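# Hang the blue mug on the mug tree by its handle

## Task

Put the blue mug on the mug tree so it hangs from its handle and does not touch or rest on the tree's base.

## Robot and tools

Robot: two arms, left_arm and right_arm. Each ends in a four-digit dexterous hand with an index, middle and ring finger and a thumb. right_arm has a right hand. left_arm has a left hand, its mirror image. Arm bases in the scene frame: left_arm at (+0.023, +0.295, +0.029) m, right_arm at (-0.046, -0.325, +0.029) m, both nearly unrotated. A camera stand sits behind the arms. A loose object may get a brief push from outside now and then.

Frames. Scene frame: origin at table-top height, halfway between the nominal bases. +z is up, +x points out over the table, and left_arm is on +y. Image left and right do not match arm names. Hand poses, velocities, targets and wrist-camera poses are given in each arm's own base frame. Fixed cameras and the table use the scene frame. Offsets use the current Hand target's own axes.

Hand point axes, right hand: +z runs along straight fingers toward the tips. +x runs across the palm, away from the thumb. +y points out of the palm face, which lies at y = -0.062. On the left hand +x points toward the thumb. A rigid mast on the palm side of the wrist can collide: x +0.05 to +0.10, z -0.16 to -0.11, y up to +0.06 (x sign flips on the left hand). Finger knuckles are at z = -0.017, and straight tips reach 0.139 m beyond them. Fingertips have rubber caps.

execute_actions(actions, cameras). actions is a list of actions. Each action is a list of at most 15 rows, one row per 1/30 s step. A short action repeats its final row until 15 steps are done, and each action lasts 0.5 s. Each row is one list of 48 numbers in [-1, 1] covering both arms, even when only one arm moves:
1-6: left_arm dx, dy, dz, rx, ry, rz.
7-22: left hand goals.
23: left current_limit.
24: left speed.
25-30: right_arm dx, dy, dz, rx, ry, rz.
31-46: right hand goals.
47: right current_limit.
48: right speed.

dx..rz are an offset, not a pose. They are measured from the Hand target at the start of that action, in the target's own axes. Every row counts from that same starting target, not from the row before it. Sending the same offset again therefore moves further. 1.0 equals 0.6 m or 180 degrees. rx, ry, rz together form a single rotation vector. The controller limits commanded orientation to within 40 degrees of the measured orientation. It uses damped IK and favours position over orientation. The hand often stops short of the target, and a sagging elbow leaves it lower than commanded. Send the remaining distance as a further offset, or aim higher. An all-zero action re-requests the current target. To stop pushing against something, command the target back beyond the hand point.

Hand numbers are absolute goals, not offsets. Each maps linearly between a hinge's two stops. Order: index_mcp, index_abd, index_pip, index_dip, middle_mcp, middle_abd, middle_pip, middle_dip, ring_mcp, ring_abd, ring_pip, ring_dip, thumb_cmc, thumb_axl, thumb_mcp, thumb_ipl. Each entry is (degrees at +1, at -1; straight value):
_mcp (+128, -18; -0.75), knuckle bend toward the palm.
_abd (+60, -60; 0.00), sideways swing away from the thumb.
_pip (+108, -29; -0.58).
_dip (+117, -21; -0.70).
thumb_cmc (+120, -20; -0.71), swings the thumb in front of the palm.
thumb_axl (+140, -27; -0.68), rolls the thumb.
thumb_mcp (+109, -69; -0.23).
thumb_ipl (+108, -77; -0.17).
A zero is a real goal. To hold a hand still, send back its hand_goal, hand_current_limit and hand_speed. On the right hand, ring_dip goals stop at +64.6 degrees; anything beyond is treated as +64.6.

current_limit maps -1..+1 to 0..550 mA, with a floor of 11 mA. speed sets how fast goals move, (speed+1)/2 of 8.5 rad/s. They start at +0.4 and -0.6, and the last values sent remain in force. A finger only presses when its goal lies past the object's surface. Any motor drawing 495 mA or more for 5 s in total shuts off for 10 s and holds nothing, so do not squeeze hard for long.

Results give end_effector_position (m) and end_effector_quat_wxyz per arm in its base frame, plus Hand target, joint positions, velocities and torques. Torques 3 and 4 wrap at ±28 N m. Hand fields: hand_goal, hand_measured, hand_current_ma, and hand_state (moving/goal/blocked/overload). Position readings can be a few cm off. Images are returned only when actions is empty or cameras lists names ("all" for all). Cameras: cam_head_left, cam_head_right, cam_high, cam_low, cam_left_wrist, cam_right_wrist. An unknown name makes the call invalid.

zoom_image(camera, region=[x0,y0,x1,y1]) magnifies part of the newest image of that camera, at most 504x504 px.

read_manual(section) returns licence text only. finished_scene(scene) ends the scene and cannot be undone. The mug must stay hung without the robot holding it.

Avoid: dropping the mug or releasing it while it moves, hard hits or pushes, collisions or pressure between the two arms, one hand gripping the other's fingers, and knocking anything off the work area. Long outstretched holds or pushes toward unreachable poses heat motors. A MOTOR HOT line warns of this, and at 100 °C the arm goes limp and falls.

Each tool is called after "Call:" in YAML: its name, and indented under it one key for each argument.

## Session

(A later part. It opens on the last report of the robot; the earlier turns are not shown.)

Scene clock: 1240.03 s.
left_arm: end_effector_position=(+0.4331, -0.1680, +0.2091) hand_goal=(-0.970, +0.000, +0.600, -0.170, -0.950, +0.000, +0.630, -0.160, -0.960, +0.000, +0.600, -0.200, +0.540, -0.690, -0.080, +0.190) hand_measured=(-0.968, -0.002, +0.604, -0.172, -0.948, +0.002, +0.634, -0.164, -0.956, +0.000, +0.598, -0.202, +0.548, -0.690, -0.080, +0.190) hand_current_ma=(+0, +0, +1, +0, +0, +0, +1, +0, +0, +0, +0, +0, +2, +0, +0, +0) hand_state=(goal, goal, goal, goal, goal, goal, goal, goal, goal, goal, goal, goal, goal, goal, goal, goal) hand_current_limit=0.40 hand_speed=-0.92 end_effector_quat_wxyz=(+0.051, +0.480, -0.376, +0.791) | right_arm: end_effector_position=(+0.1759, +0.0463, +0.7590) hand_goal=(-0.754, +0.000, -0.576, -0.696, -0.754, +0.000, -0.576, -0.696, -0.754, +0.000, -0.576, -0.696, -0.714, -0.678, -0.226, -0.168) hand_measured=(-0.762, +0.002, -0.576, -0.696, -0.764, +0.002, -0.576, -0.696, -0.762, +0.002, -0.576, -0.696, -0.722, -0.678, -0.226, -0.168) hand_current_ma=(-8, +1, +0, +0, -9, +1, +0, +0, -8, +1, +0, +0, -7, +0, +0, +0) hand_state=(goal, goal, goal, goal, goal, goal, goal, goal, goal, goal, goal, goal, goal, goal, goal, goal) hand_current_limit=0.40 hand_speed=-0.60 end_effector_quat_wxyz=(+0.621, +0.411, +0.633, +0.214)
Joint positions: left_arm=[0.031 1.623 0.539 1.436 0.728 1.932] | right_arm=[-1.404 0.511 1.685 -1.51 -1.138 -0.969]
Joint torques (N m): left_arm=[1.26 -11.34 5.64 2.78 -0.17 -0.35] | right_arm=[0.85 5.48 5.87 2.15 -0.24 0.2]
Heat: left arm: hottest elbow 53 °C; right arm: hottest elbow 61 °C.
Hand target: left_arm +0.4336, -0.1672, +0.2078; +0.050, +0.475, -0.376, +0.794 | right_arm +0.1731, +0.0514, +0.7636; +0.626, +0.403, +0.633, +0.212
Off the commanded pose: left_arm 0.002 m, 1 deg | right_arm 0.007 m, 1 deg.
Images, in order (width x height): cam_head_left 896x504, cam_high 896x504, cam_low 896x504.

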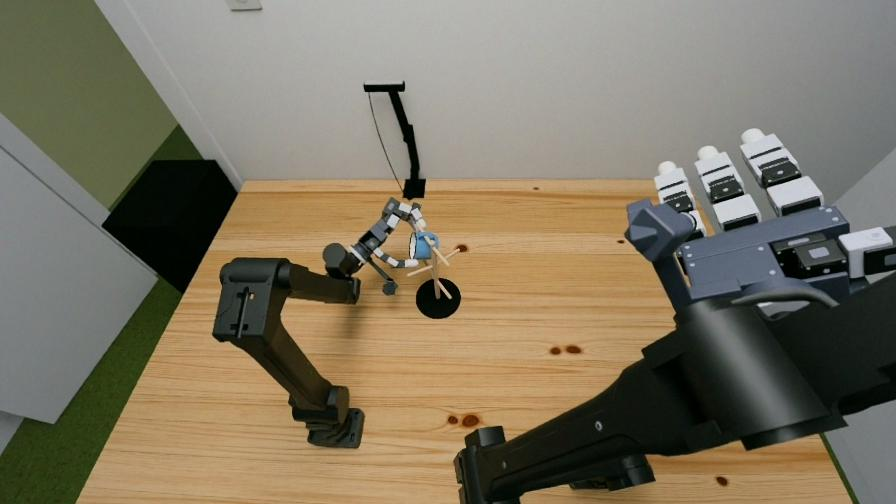

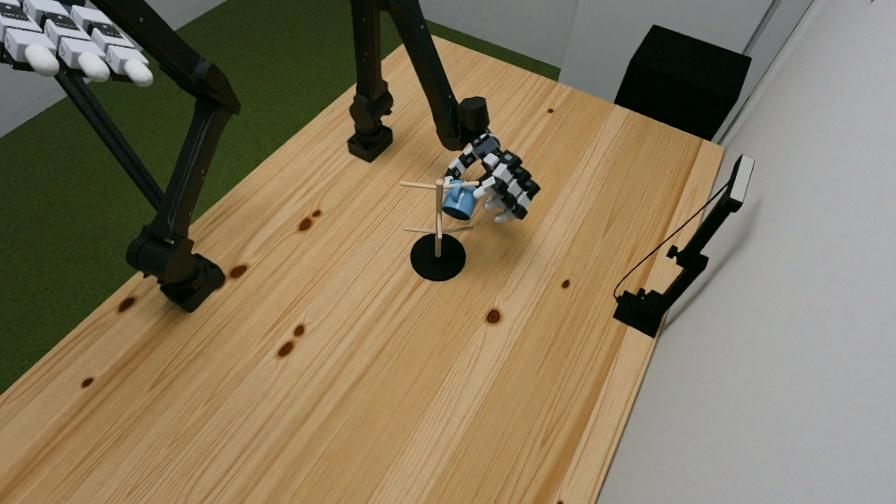

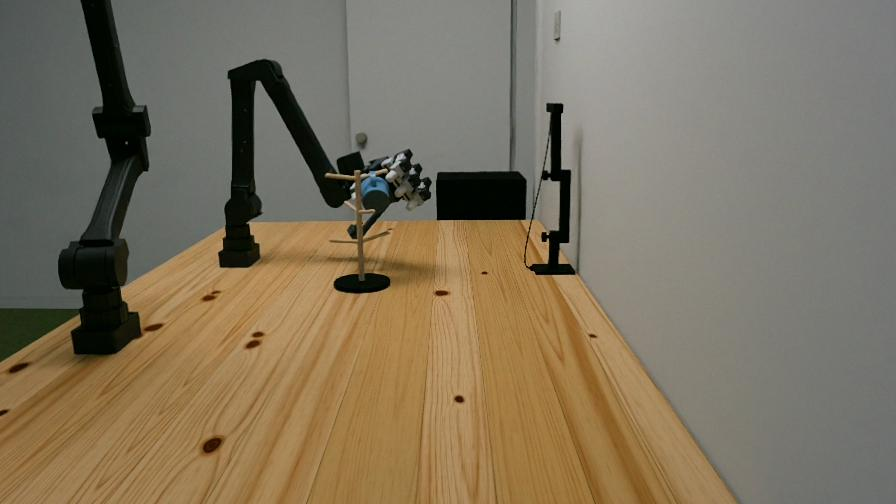

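Call:
execute_actions:
  actions:
    - [[0,0,0,0,0,0,-0.97,0,0.60,-0.17,-0.95,0,0.63,-0.16,-0.959,0,0.6,-0.2,0.54,-0.69,-0.28,0.1,0.4,-0.9,0,0,0,0,0,0,-0.754,0,-0.576,-0.696,-0.754,0,-0.576,-0.696,-0.754,0,-0.576,-0.696,-0.714,-0.678,-0.226,-0.168,0.4,-0.6]]
  cameras: ["cam_head_left","cam_low","cam_high","cam_left_wrist"]

Call:
zoom_image:
  camera: "cam_low"
  region: [345, 150, 405, 210]

Call:
zoom_image:
  camera: "cam_high"
  region: [430, 160, 500, 230]

Call:
zoom_image:
  camera: "cam_head_left"
  region: [395, 215, 445, 265]

Scene clock: 1255.07 s.
left_arm: end_effector_position=(+0.4341, -0.1676, +0.2097) hand_goal=(-0.970, +0.000, +0.600, -0.170, -0.950, +0.000, +0.630, -0.160, -0.960, +0.000, +0.600, -0.200, +0.540, -0.690, -0.280, +0.100) hand_measured=(-0.968, -0.002, +0.604, -0.172, -0.948, +0.002, +0.634, -0.164, -0.956, +0.000, +0.598, -0.202, +0.540, -0.690, -0.242, +0.128) hand_current_ma=(+0, +0, +1, +0, +0, +0, +1, +0, +0, +0, +0, +0, +0, +0, +50, +31) hand_state=(goal, goal, goal, goal, goal, goal, goal, goal, goal, goal, goal, goal, goal, goal, blocked, blocked) hand_current_limit=0.40 hand_speed=-0.90 end_effector_quat_wxyz=(+0.050, +0.481, -0.373, +0.792) | right_arm: end_effector_position=(+0.1759, +0.0463, +0.7590) hand_goal=(-0.754, +0.000, -0.576, -0.696, -0.754, +0.000, -0.576, -0.696, -0.754, +0.000, -0.576, -0.696, -0.714, -0.678, -0.226, -0.168) hand_measured=(-0.762, +0.002, -0.576, -0.696, -0.764, +0.002, -0.576, -0.696, -0.762, +0.002, -0.576, -0.696, -0.722, -0.678, -0.226, -0.168) hand_current_ma=(-8, +1, +0, +0, -9, +1, +0, +0, -8, +1, +0, +0, -7, +0, +0, +0) hand_state=(goal, goal, goal, goal, goal, goal, goal, goal, goal, goal, goal, goal, goal, goal, goal, goal) hand_current_limit=0.40 hand_speed=-0.60 end_effector_quat_wxyz=(+0.621, +0.411, +0.633, +0.214)
Joint positions: left_arm=[0.031 1.623 0.539 1.436 0.722 1.93] | right_arm=[-1.404 0.511 1.685 -1.51 -1.138 -0.969]
Joint torques (N m): left_arm=[1.2 -11.28 5.65 2.8 0.06 -0.32] | right_arm=[1.49 5.77 5.83 2.25 -0.26 0.21]
Heat: left arm: hottest elbow 53 °C; right arm: hottest elbow 60 °C.
Hand target: left_arm +0.4337, -0.1671, +0.2078; +0.049, +0.475, -0.376, +0.794 | right_arm +0.1731, +0.0514, +0.7636; +0.626, +0.403, +0.633, +0.212
Off the commanded pose: left_arm 0.002 m, 1 deg | right_arm 0.007 m, 1 deg.
camera_calibration:
cam_left_wrist: T_world_to_cam=[[0.695645, 0.645967, -0.314333, -0.159604], [-0.481735, 0.744054, 0.462941, 0.194195], [0.532925, -0.170617, 0.828783, -0.31316], [0, 0, 0, 1]] pos_world=[0.371469, -0.0948233, 0.119472]
Images, in order (width x height): cam_head_left 896x504, cam_high 896x504, cam_low 896x504, cam_left_wrist 896x504.

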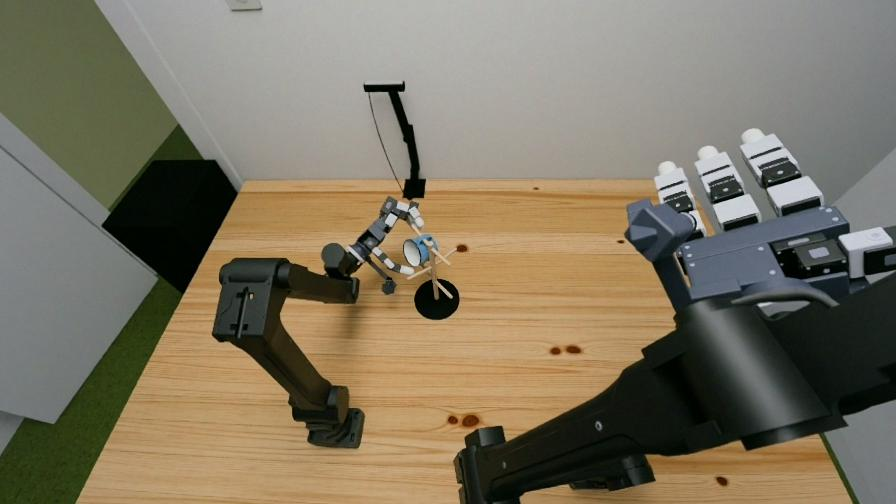

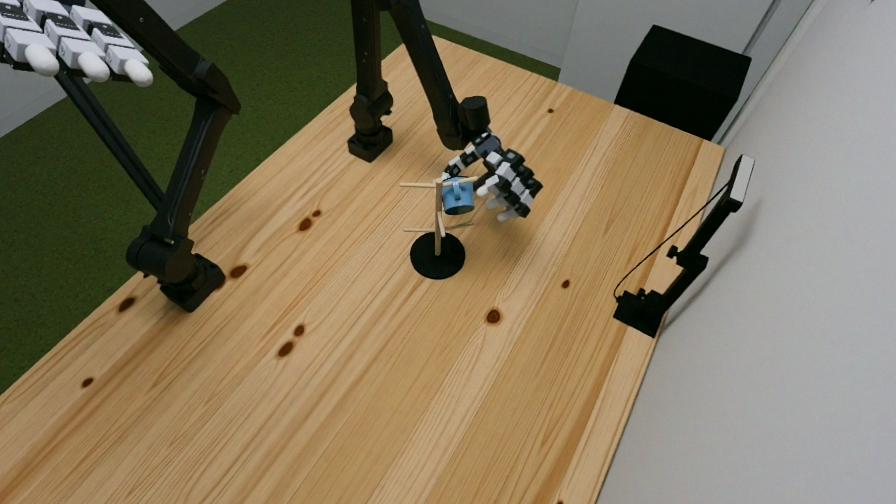

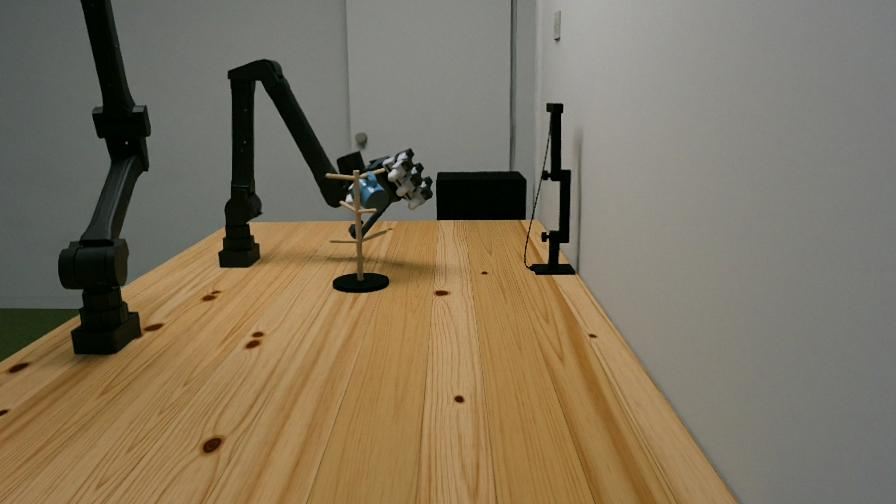

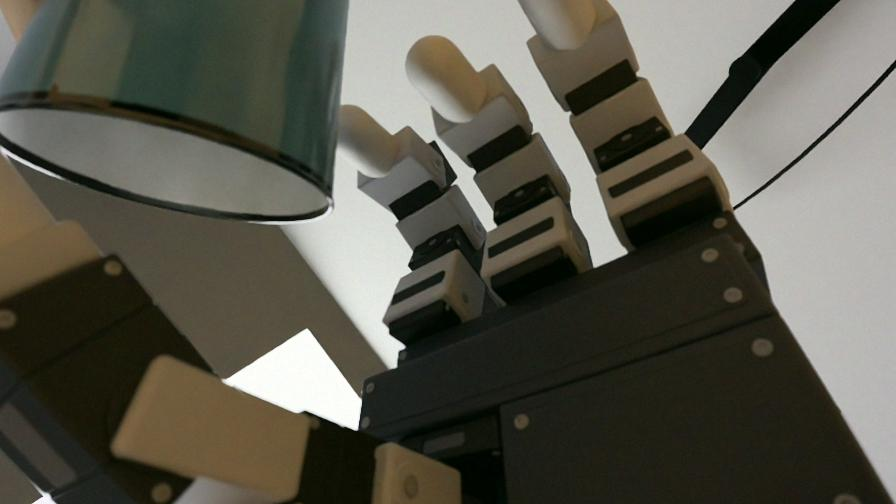

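Scaled by 8.400 from the camera's 896x504 image, which has a finer 1280x720 frame.

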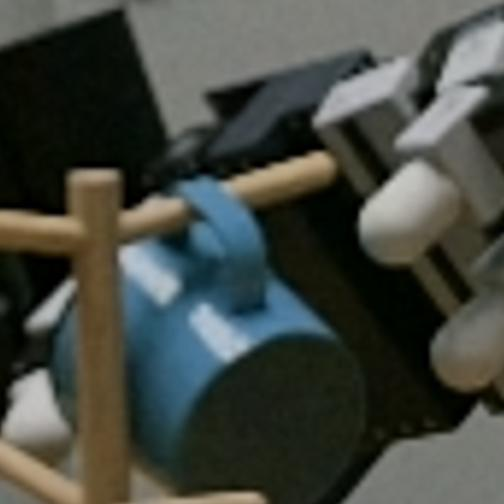

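Scaled by 7.200 from the camera's 896x504 image, which has a finer 1280x720 frame.

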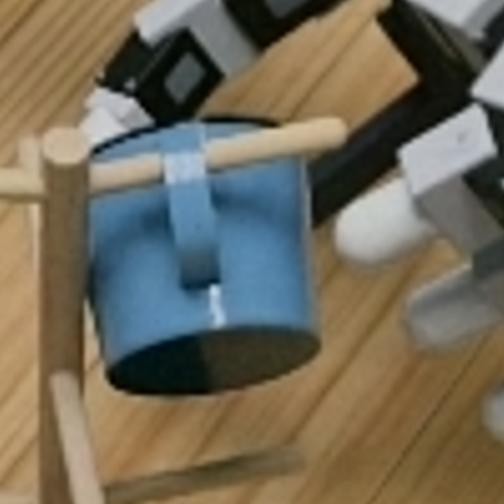

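Scaled by 10.080 from the camera's 896x504 image, which has a finer 1280x720 frame.

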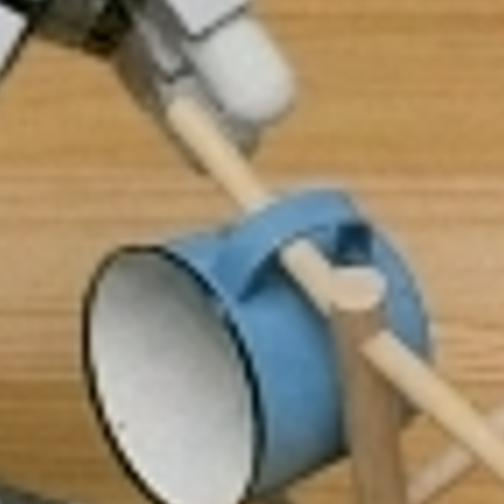

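Call:
execute_actions:
  actions:
    - [[0,0,0,0,0,0,-0.97,0,0.60,-0.17,-0.95,0,0.63,-0.16,-0.959,0,0.6,-0.2,0.54,-0.69,-0.2,0.14,0.4,-0.9,0,0,0,0,0,0,-0.754,0,-0.576,-0.696,-0.754,0,-0.576,-0.696,-0.754,0,-0.576,-0.696,-0.714,-0.678,-0.226,-0.168,0.4,-0.6]]
  cameras: ["cam_head_left","cam_head_right","cam_low","cam_high","cam_left_wrist"]

Call:
zoom_image:
  camera: "cam_head_left"
  region: [370, 200, 470, 330]

Call:
zoom_image:
  camera: "cam_low"
  region: [320, 140, 440, 260]

Call:
zoom_image:
  camera: "cam_high"
  region: [400, 140, 520, 260]

Scene clock: 1269.87 s.
left_arm: end_effector_position=(+0.4334, -0.1679, +0.2094) hand_goal=(-0.970, +0.000, +0.600, -0.170, -0.950, +0.000, +0.630, -0.160, -0.960, +0.000, +0.600, -0.200, +0.540, -0.690, -0.200, +0.140) hand_measured=(-0.968, -0.002, +0.604, -0.172, -0.948, +0.002, +0.634, -0.164, -0.956, +0.000, +0.598, -0.202, +0.546, -0.690, -0.204, +0.140) hand_current_ma=(+0, +0, +1, +0, +0, +0, +1, +0, +0, +0, +0, +0, +1, +0, -1, +0) hand_state=(goal, goal, goal, goal, goal, goal, goal, goal, goal, goal, goal, goal, goal, goal, goal, goal) hand_current_limit=0.40 hand_speed=-0.90 end_effector_quat_wxyz=(+0.051, +0.480, -0.375, +0.791) | right_arm: end_effector_position=(+0.1759, +0.0463, +0.7590) hand_goal=(-0.754, +0.000, -0.576, -0.696, -0.754, +0.000, -0.576, -0.696, -0.754, +0.000, -0.576, -0.696, -0.714, -0.678, -0.226, -0.168) hand_measured=(-0.762, +0.002, -0.576, -0.696, -0.764, +0.002, -0.576, -0.696, -0.762, +0.002, -0.576, -0.696, -0.722, -0.678, -0.226, -0.168) hand_current_ma=(-8, +1, +0, +0, -9, +1, +0, +0, -8, +1, +0, +0, -7, +0, +0, +0) hand_state=(goal, goal, goal, goal, goal, goal, goal, goal, goal, goal, goal, goal, goal, goal, goal, goal) hand_current_limit=0.40 hand_speed=-0.60 end_effector_quat_wxyz=(+0.621, +0.411, +0.633, +0.214)
Joint positions: left_arm=[0.031 1.623 0.539 1.436 0.727 1.93] | right_arm=[-1.404 0.511 1.685 -1.51 -1.138 -0.969]
Joint torques (N m): left_arm=[1.2 -11.28 5.63 2.78 -0.11 -0.33] | right_arm=[1.08 5.71 5.87 2.19 -0.23 0.22]
Heat: left arm: hottest elbow 53 °C; right arm: hottest elbow 59 °C.
Hand target: left_arm +0.4337, -0.1671, +0.2077; +0.049, +0.475, -0.376, +0.794 | right_arm +0.1731, +0.0514, +0.7636; +0.626, +0.403, +0.633, +0.212
Off the commanded pose: left_arm 0.002 m, 1 deg | right_arm 0.007 m, 1 deg.
camera_calibration:
cam_left_wrist: T_world_to_cam=[[0.698128, 0.643724, -0.313429, -0.160618], [-0.478815, 0.745236, 0.464068, 0.192871], [0.53231, -0.173904, 0.828495, -0.312757], [0, 0, 0, 1]] pos_world=[0.370965, -0.0947314, 0.11927]
Images, in order (width x height): cam_head_left 896x504, cam_head_right 896x504, cam_high 896x504, cam_low 896x504, cam_left_wrist 896x504.

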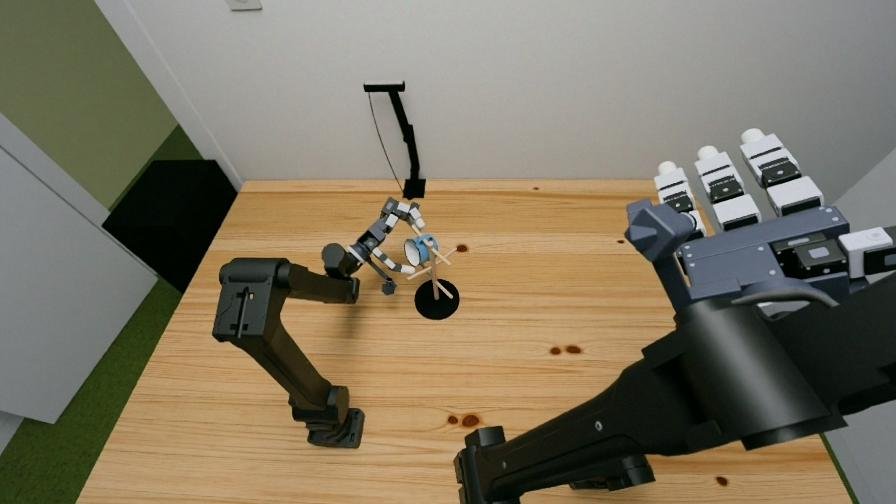

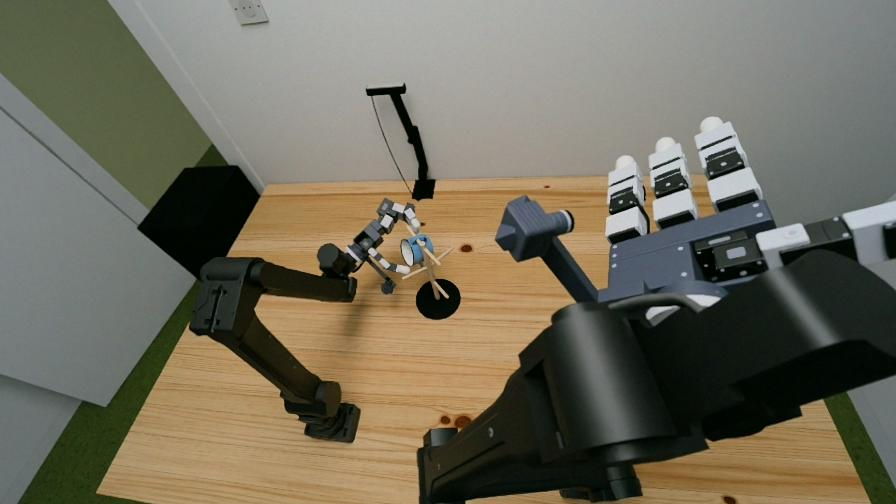

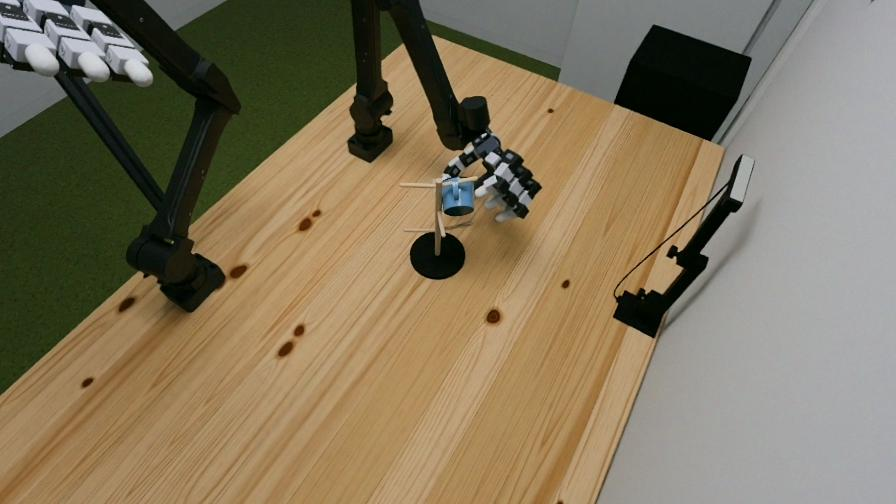

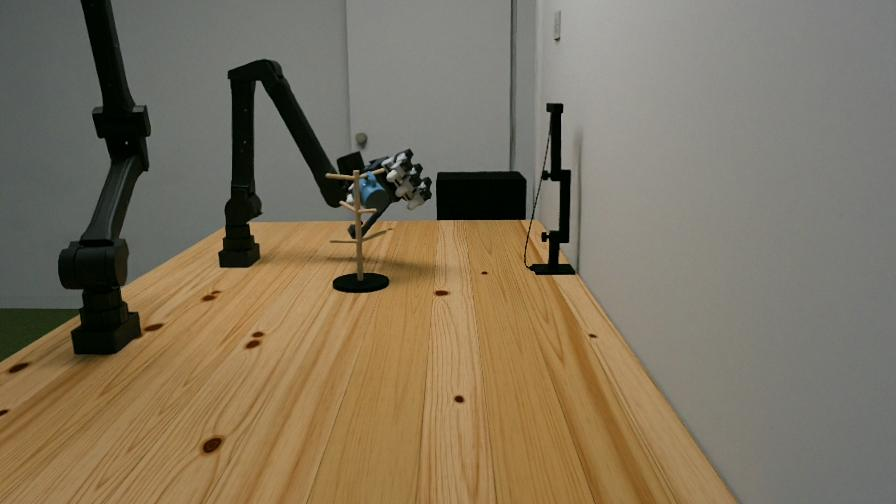

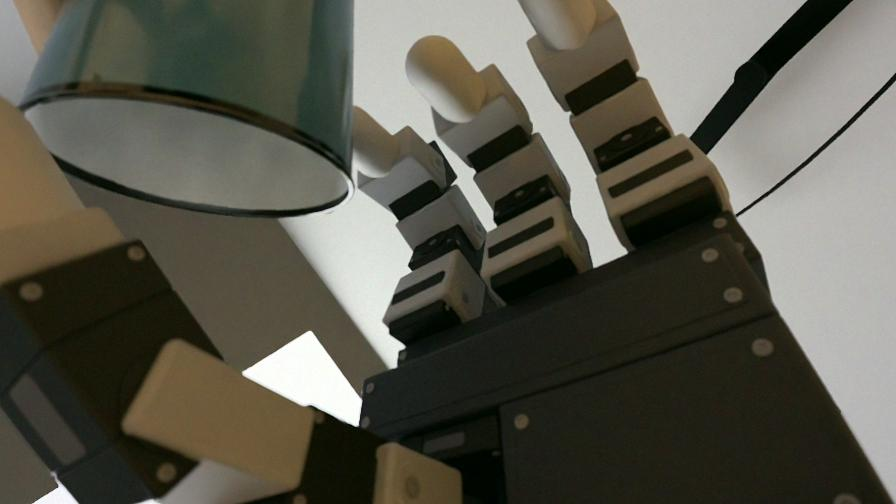

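Scaled by 3.877 from the camera's 896x504 image, which has a finer 1280x720 frame.

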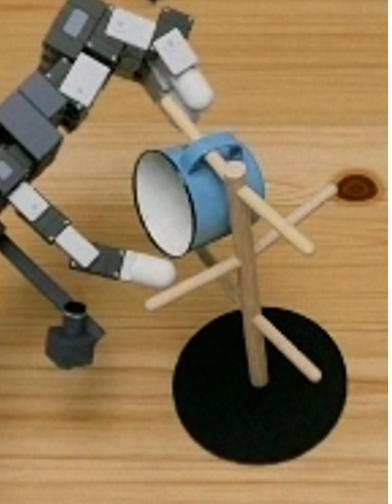

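Scaled by 4.200 from the camera's 896x504 image, which has a finer 1280x720 frame.

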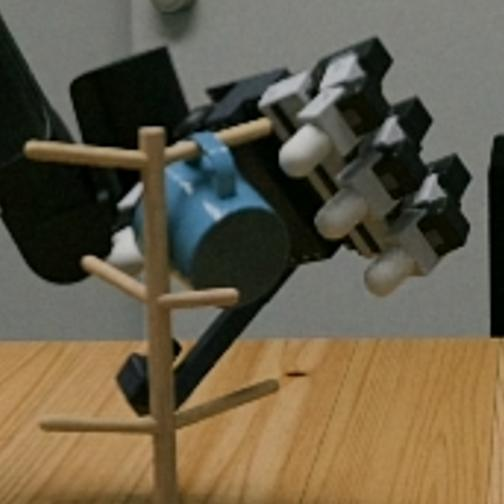

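Scaled by 4.200 from the camera's 896x504 image, which has a finer 1280x720 frame.

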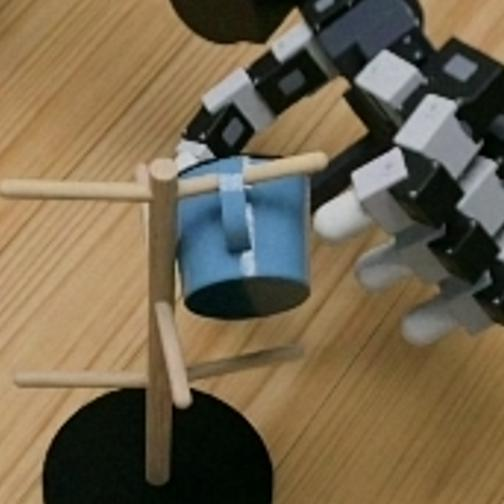

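Call:
execute_actions:
  actions:
    - [[-0.002,-0.013,-0.016,0,0,0,-0.97,0,0.60,-0.17,-0.95,0,0.63,-0.16,-0.959,0,0.6,-0.2,0.54,-0.69,-0.2,0.14,0.4,-0.9,0,0,0,0,0,0,-0.754,0,-0.576,-0.696,-0.754,0,-0.576,-0.696,-0.754,0,-0.576,-0.696,-0.714,-0.678,-0.226,-0.168,0.4,-0.6],[-0.004,-0.026,-0.032,0,0,0,-0.97,0,0.60,-0.17,-0.95,0,0.63,-0.16,-0.959,0,0.6,-0.2,0.54,-0.69,-0.2,0.14,0.4,-0.9,0,0,0,0,0,0,-0.754,0,-0.576,-0.696,-0.754,0,-0.576,-0.696,-0.754,0,-0.576,-0.696,-0.714,-0.678,-0.226,-0.168,0.4,-0.6],[-0.006,-0.039,-0.048,0,0,0,-0.97,0,0.60,-0.17,-0.95,0,0.63,-0.16,-0.959,0,0.6,-0.2,0.54,-0.69,-0.2,0.14,0.4,-0.9,0,0,0,0,0,0,-0.754,0,-0.576,-0.696,-0.754,0,-0.576,-0.696,-0.754,0,-0.576,-0.696,-0.714,-0.678,-0.226,-0.168,0.4,-0.6],[-0.008,-0.052,-0.064,0,0,0,-0.97,0,0.60,-0.17,-0.95,0,0.63,-0.16,-0.959,0,0.6,-0.2,0.54,-0.69,-0.2,0.14,0.4,-0.9,0,0,0,0,0,0,-0.754,0,-0.576,-0.696,-0.754,0,-0.576,-0.696,-0.754,0,-0.576,-0.696,-0.714,-0.678,-0.226,-0.168,0.4,-0.6],[-0.010,-0.065,-0.080,0,0,0,-0.97,0,0.60,-0.17,-0.95,0,0.63,-0.16,-0.959,0,0.6,-0.2,0.54,-0.69,-0.2,0.14,0.4,-0.9,0,0,0,0,0,0,-0.754,0,-0.576,-0.696,-0.754,0,-0.576,-0.696,-0.754,0,-0.576,-0.696,-0.714,-0.678,-0.226,-0.168,0.4,-0.6]]
  cameras: ["cam_head_left","cam_low","cam_high","cam_left_wrist"]

Call:
zoom_image:
  camera: "cam_head_left"
  region: [370, 200, 470, 330]

Call:
zoom_image:
  camera: "cam_low"
  region: [320, 140, 440, 260]

Call:
zoom_image:
  camera: "cam_high"
  region: [400, 140, 520, 260]

Scene clock: 1285.33 s.
left_arm: end_effector_position=(+0.4199, -0.1095, +0.2100) hand_goal=(-0.970, +0.000, +0.600, -0.170, -0.950, +0.000, +0.630, -0.160, -0.960, +0.000, +0.600, -0.200, +0.540, -0.690, -0.200, +0.140) hand_measured=(-0.966, -0.002, +0.604, -0.172, -0.948, +0.002, +0.634, -0.164, -0.956, +0.000, +0.598, -0.202, +0.550, -0.690, -0.200, +0.142) hand_current_ma=(+0, +0, +1, +0, +0, +0, +1, +0, +0, +0, +0, +0, +3, +0, +0, +0) hand_state=(goal, goal, goal, goal, goal, goal, goal, goal, goal, goal, goal, goal, goal, goal, goal, goal) hand_current_limit=0.40 hand_speed=-0.90 end_effector_quat_wxyz=(+0.049, +0.479, -0.378, +0.790) | right_arm: end_effector_position=(+0.1759, +0.0463, +0.7590) hand_goal=(-0.754, +0.000, -0.576, -0.696, -0.754, +0.000, -0.576, -0.696, -0.754, +0.000, -0.576, -0.696, -0.714, -0.678, -0.226, -0.168) hand_measured=(-0.762, +0.002, -0.576, -0.696, -0.764, +0.002, -0.576, -0.696, -0.762, +0.002, -0.576, -0.696, -0.722, -0.678, -0.226, -0.168) hand_current_ma=(-8, +1, +0, +0, -9, +1, +0, +0, -8, +1, +0, +0, -7, +0, +0, +0) hand_state=(goal, goal, goal, goal, goal, goal, goal, goal, goal, goal, goal, goal, goal, goal, goal, goal) hand_current_limit=0.40 hand_speed=-0.60 end_effector_quat_wxyz=(+0.621, +0.411, +0.633, +0.214)
Joint positions: left_arm=[0.2 1.623 0.525 1.512 0.887 1.848] | right_arm=[-1.404 0.511 1.685 -1.51 -1.138 -0.969]
Joint torques (N m): left_arm=[1.67 -11.52 5.34 2.54 -0.21 -0.44] | right_arm=[0.97 5.6 5.71 2.24 -0.21 0.22]
Heat: left arm: hottest elbow 52 °C; right arm: hottest elbow 59 °C.
Hand target: left_arm +0.4194, -0.1068, +0.2117; +0.049, +0.475, -0.376, +0.794 | right_arm +0.1731, +0.0514, +0.7636; +0.626, +0.403, +0.633, +0.212
Off the commanded pose: left_arm 0.003 m, 1 deg | right_arm 0.007 m, 1 deg.
camera_calibration:
cam_left_wrist: T_world_to_cam=[[0.699605, 0.645364, -0.306689, -0.190427], [-0.479236, 0.742168, 0.468529, 0.14157], [0.529987, -0.180809, 0.828506, -0.295828], [0, 0, 0, 1]] pos_world=[0.357854, -0.0356624, 0.120364]
Images, in order (width x height): cam_head_left 896x504, cam_high 896x504, cam_low 896x504, cam_left_wrist 896x504.

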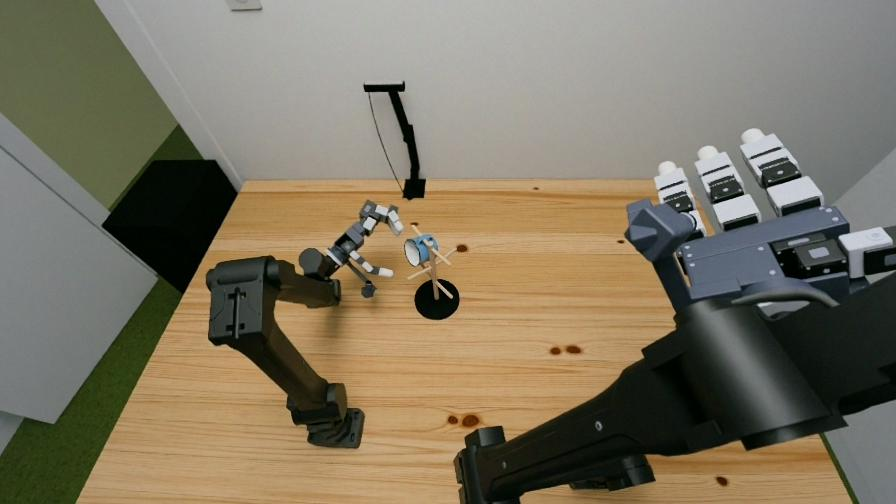

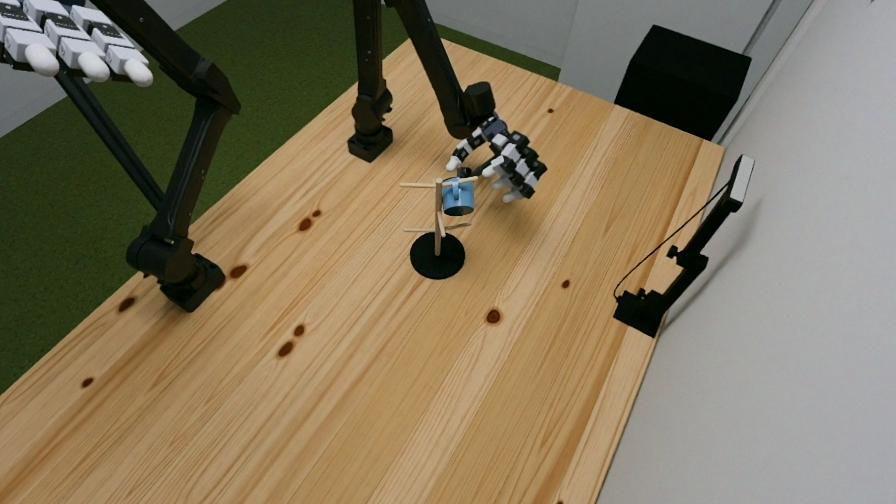

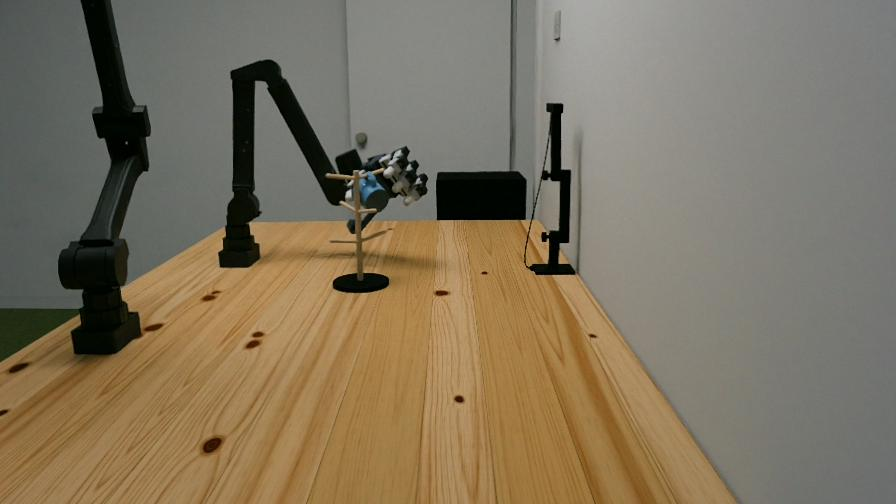

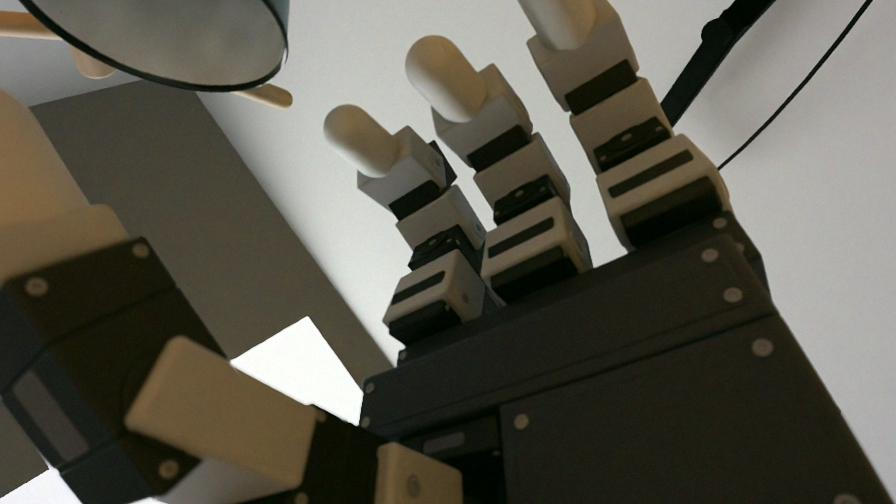

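Scaled by 3.877 from the camera's 896x504 image, which has a finer 1280x720 frame.

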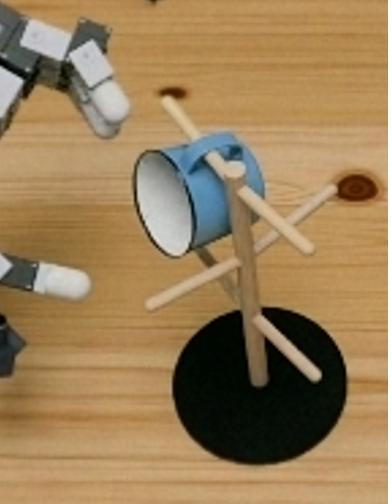

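Scaled by 4.200 from the camera's 896x504 image, which has a finer 1280x720 frame.

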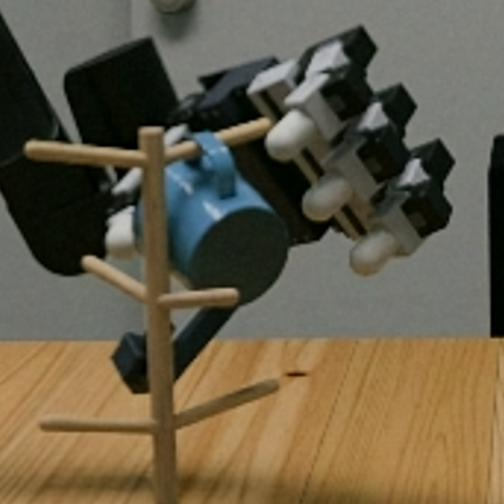

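Scaled by 4.200 from the camera's 896x504 image, which has a finer 1280x720 frame.

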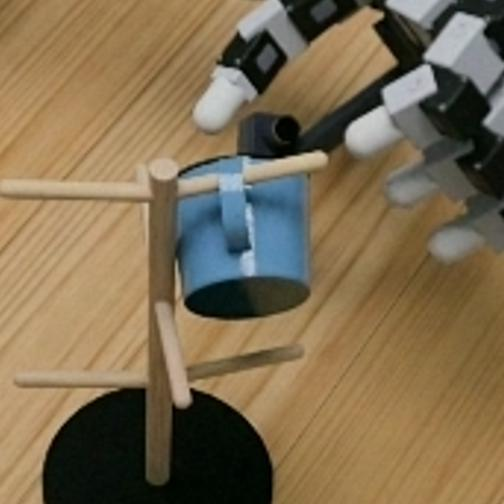

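Call:
finished_scene:
  scene: 2

The scene is finished: the task was done.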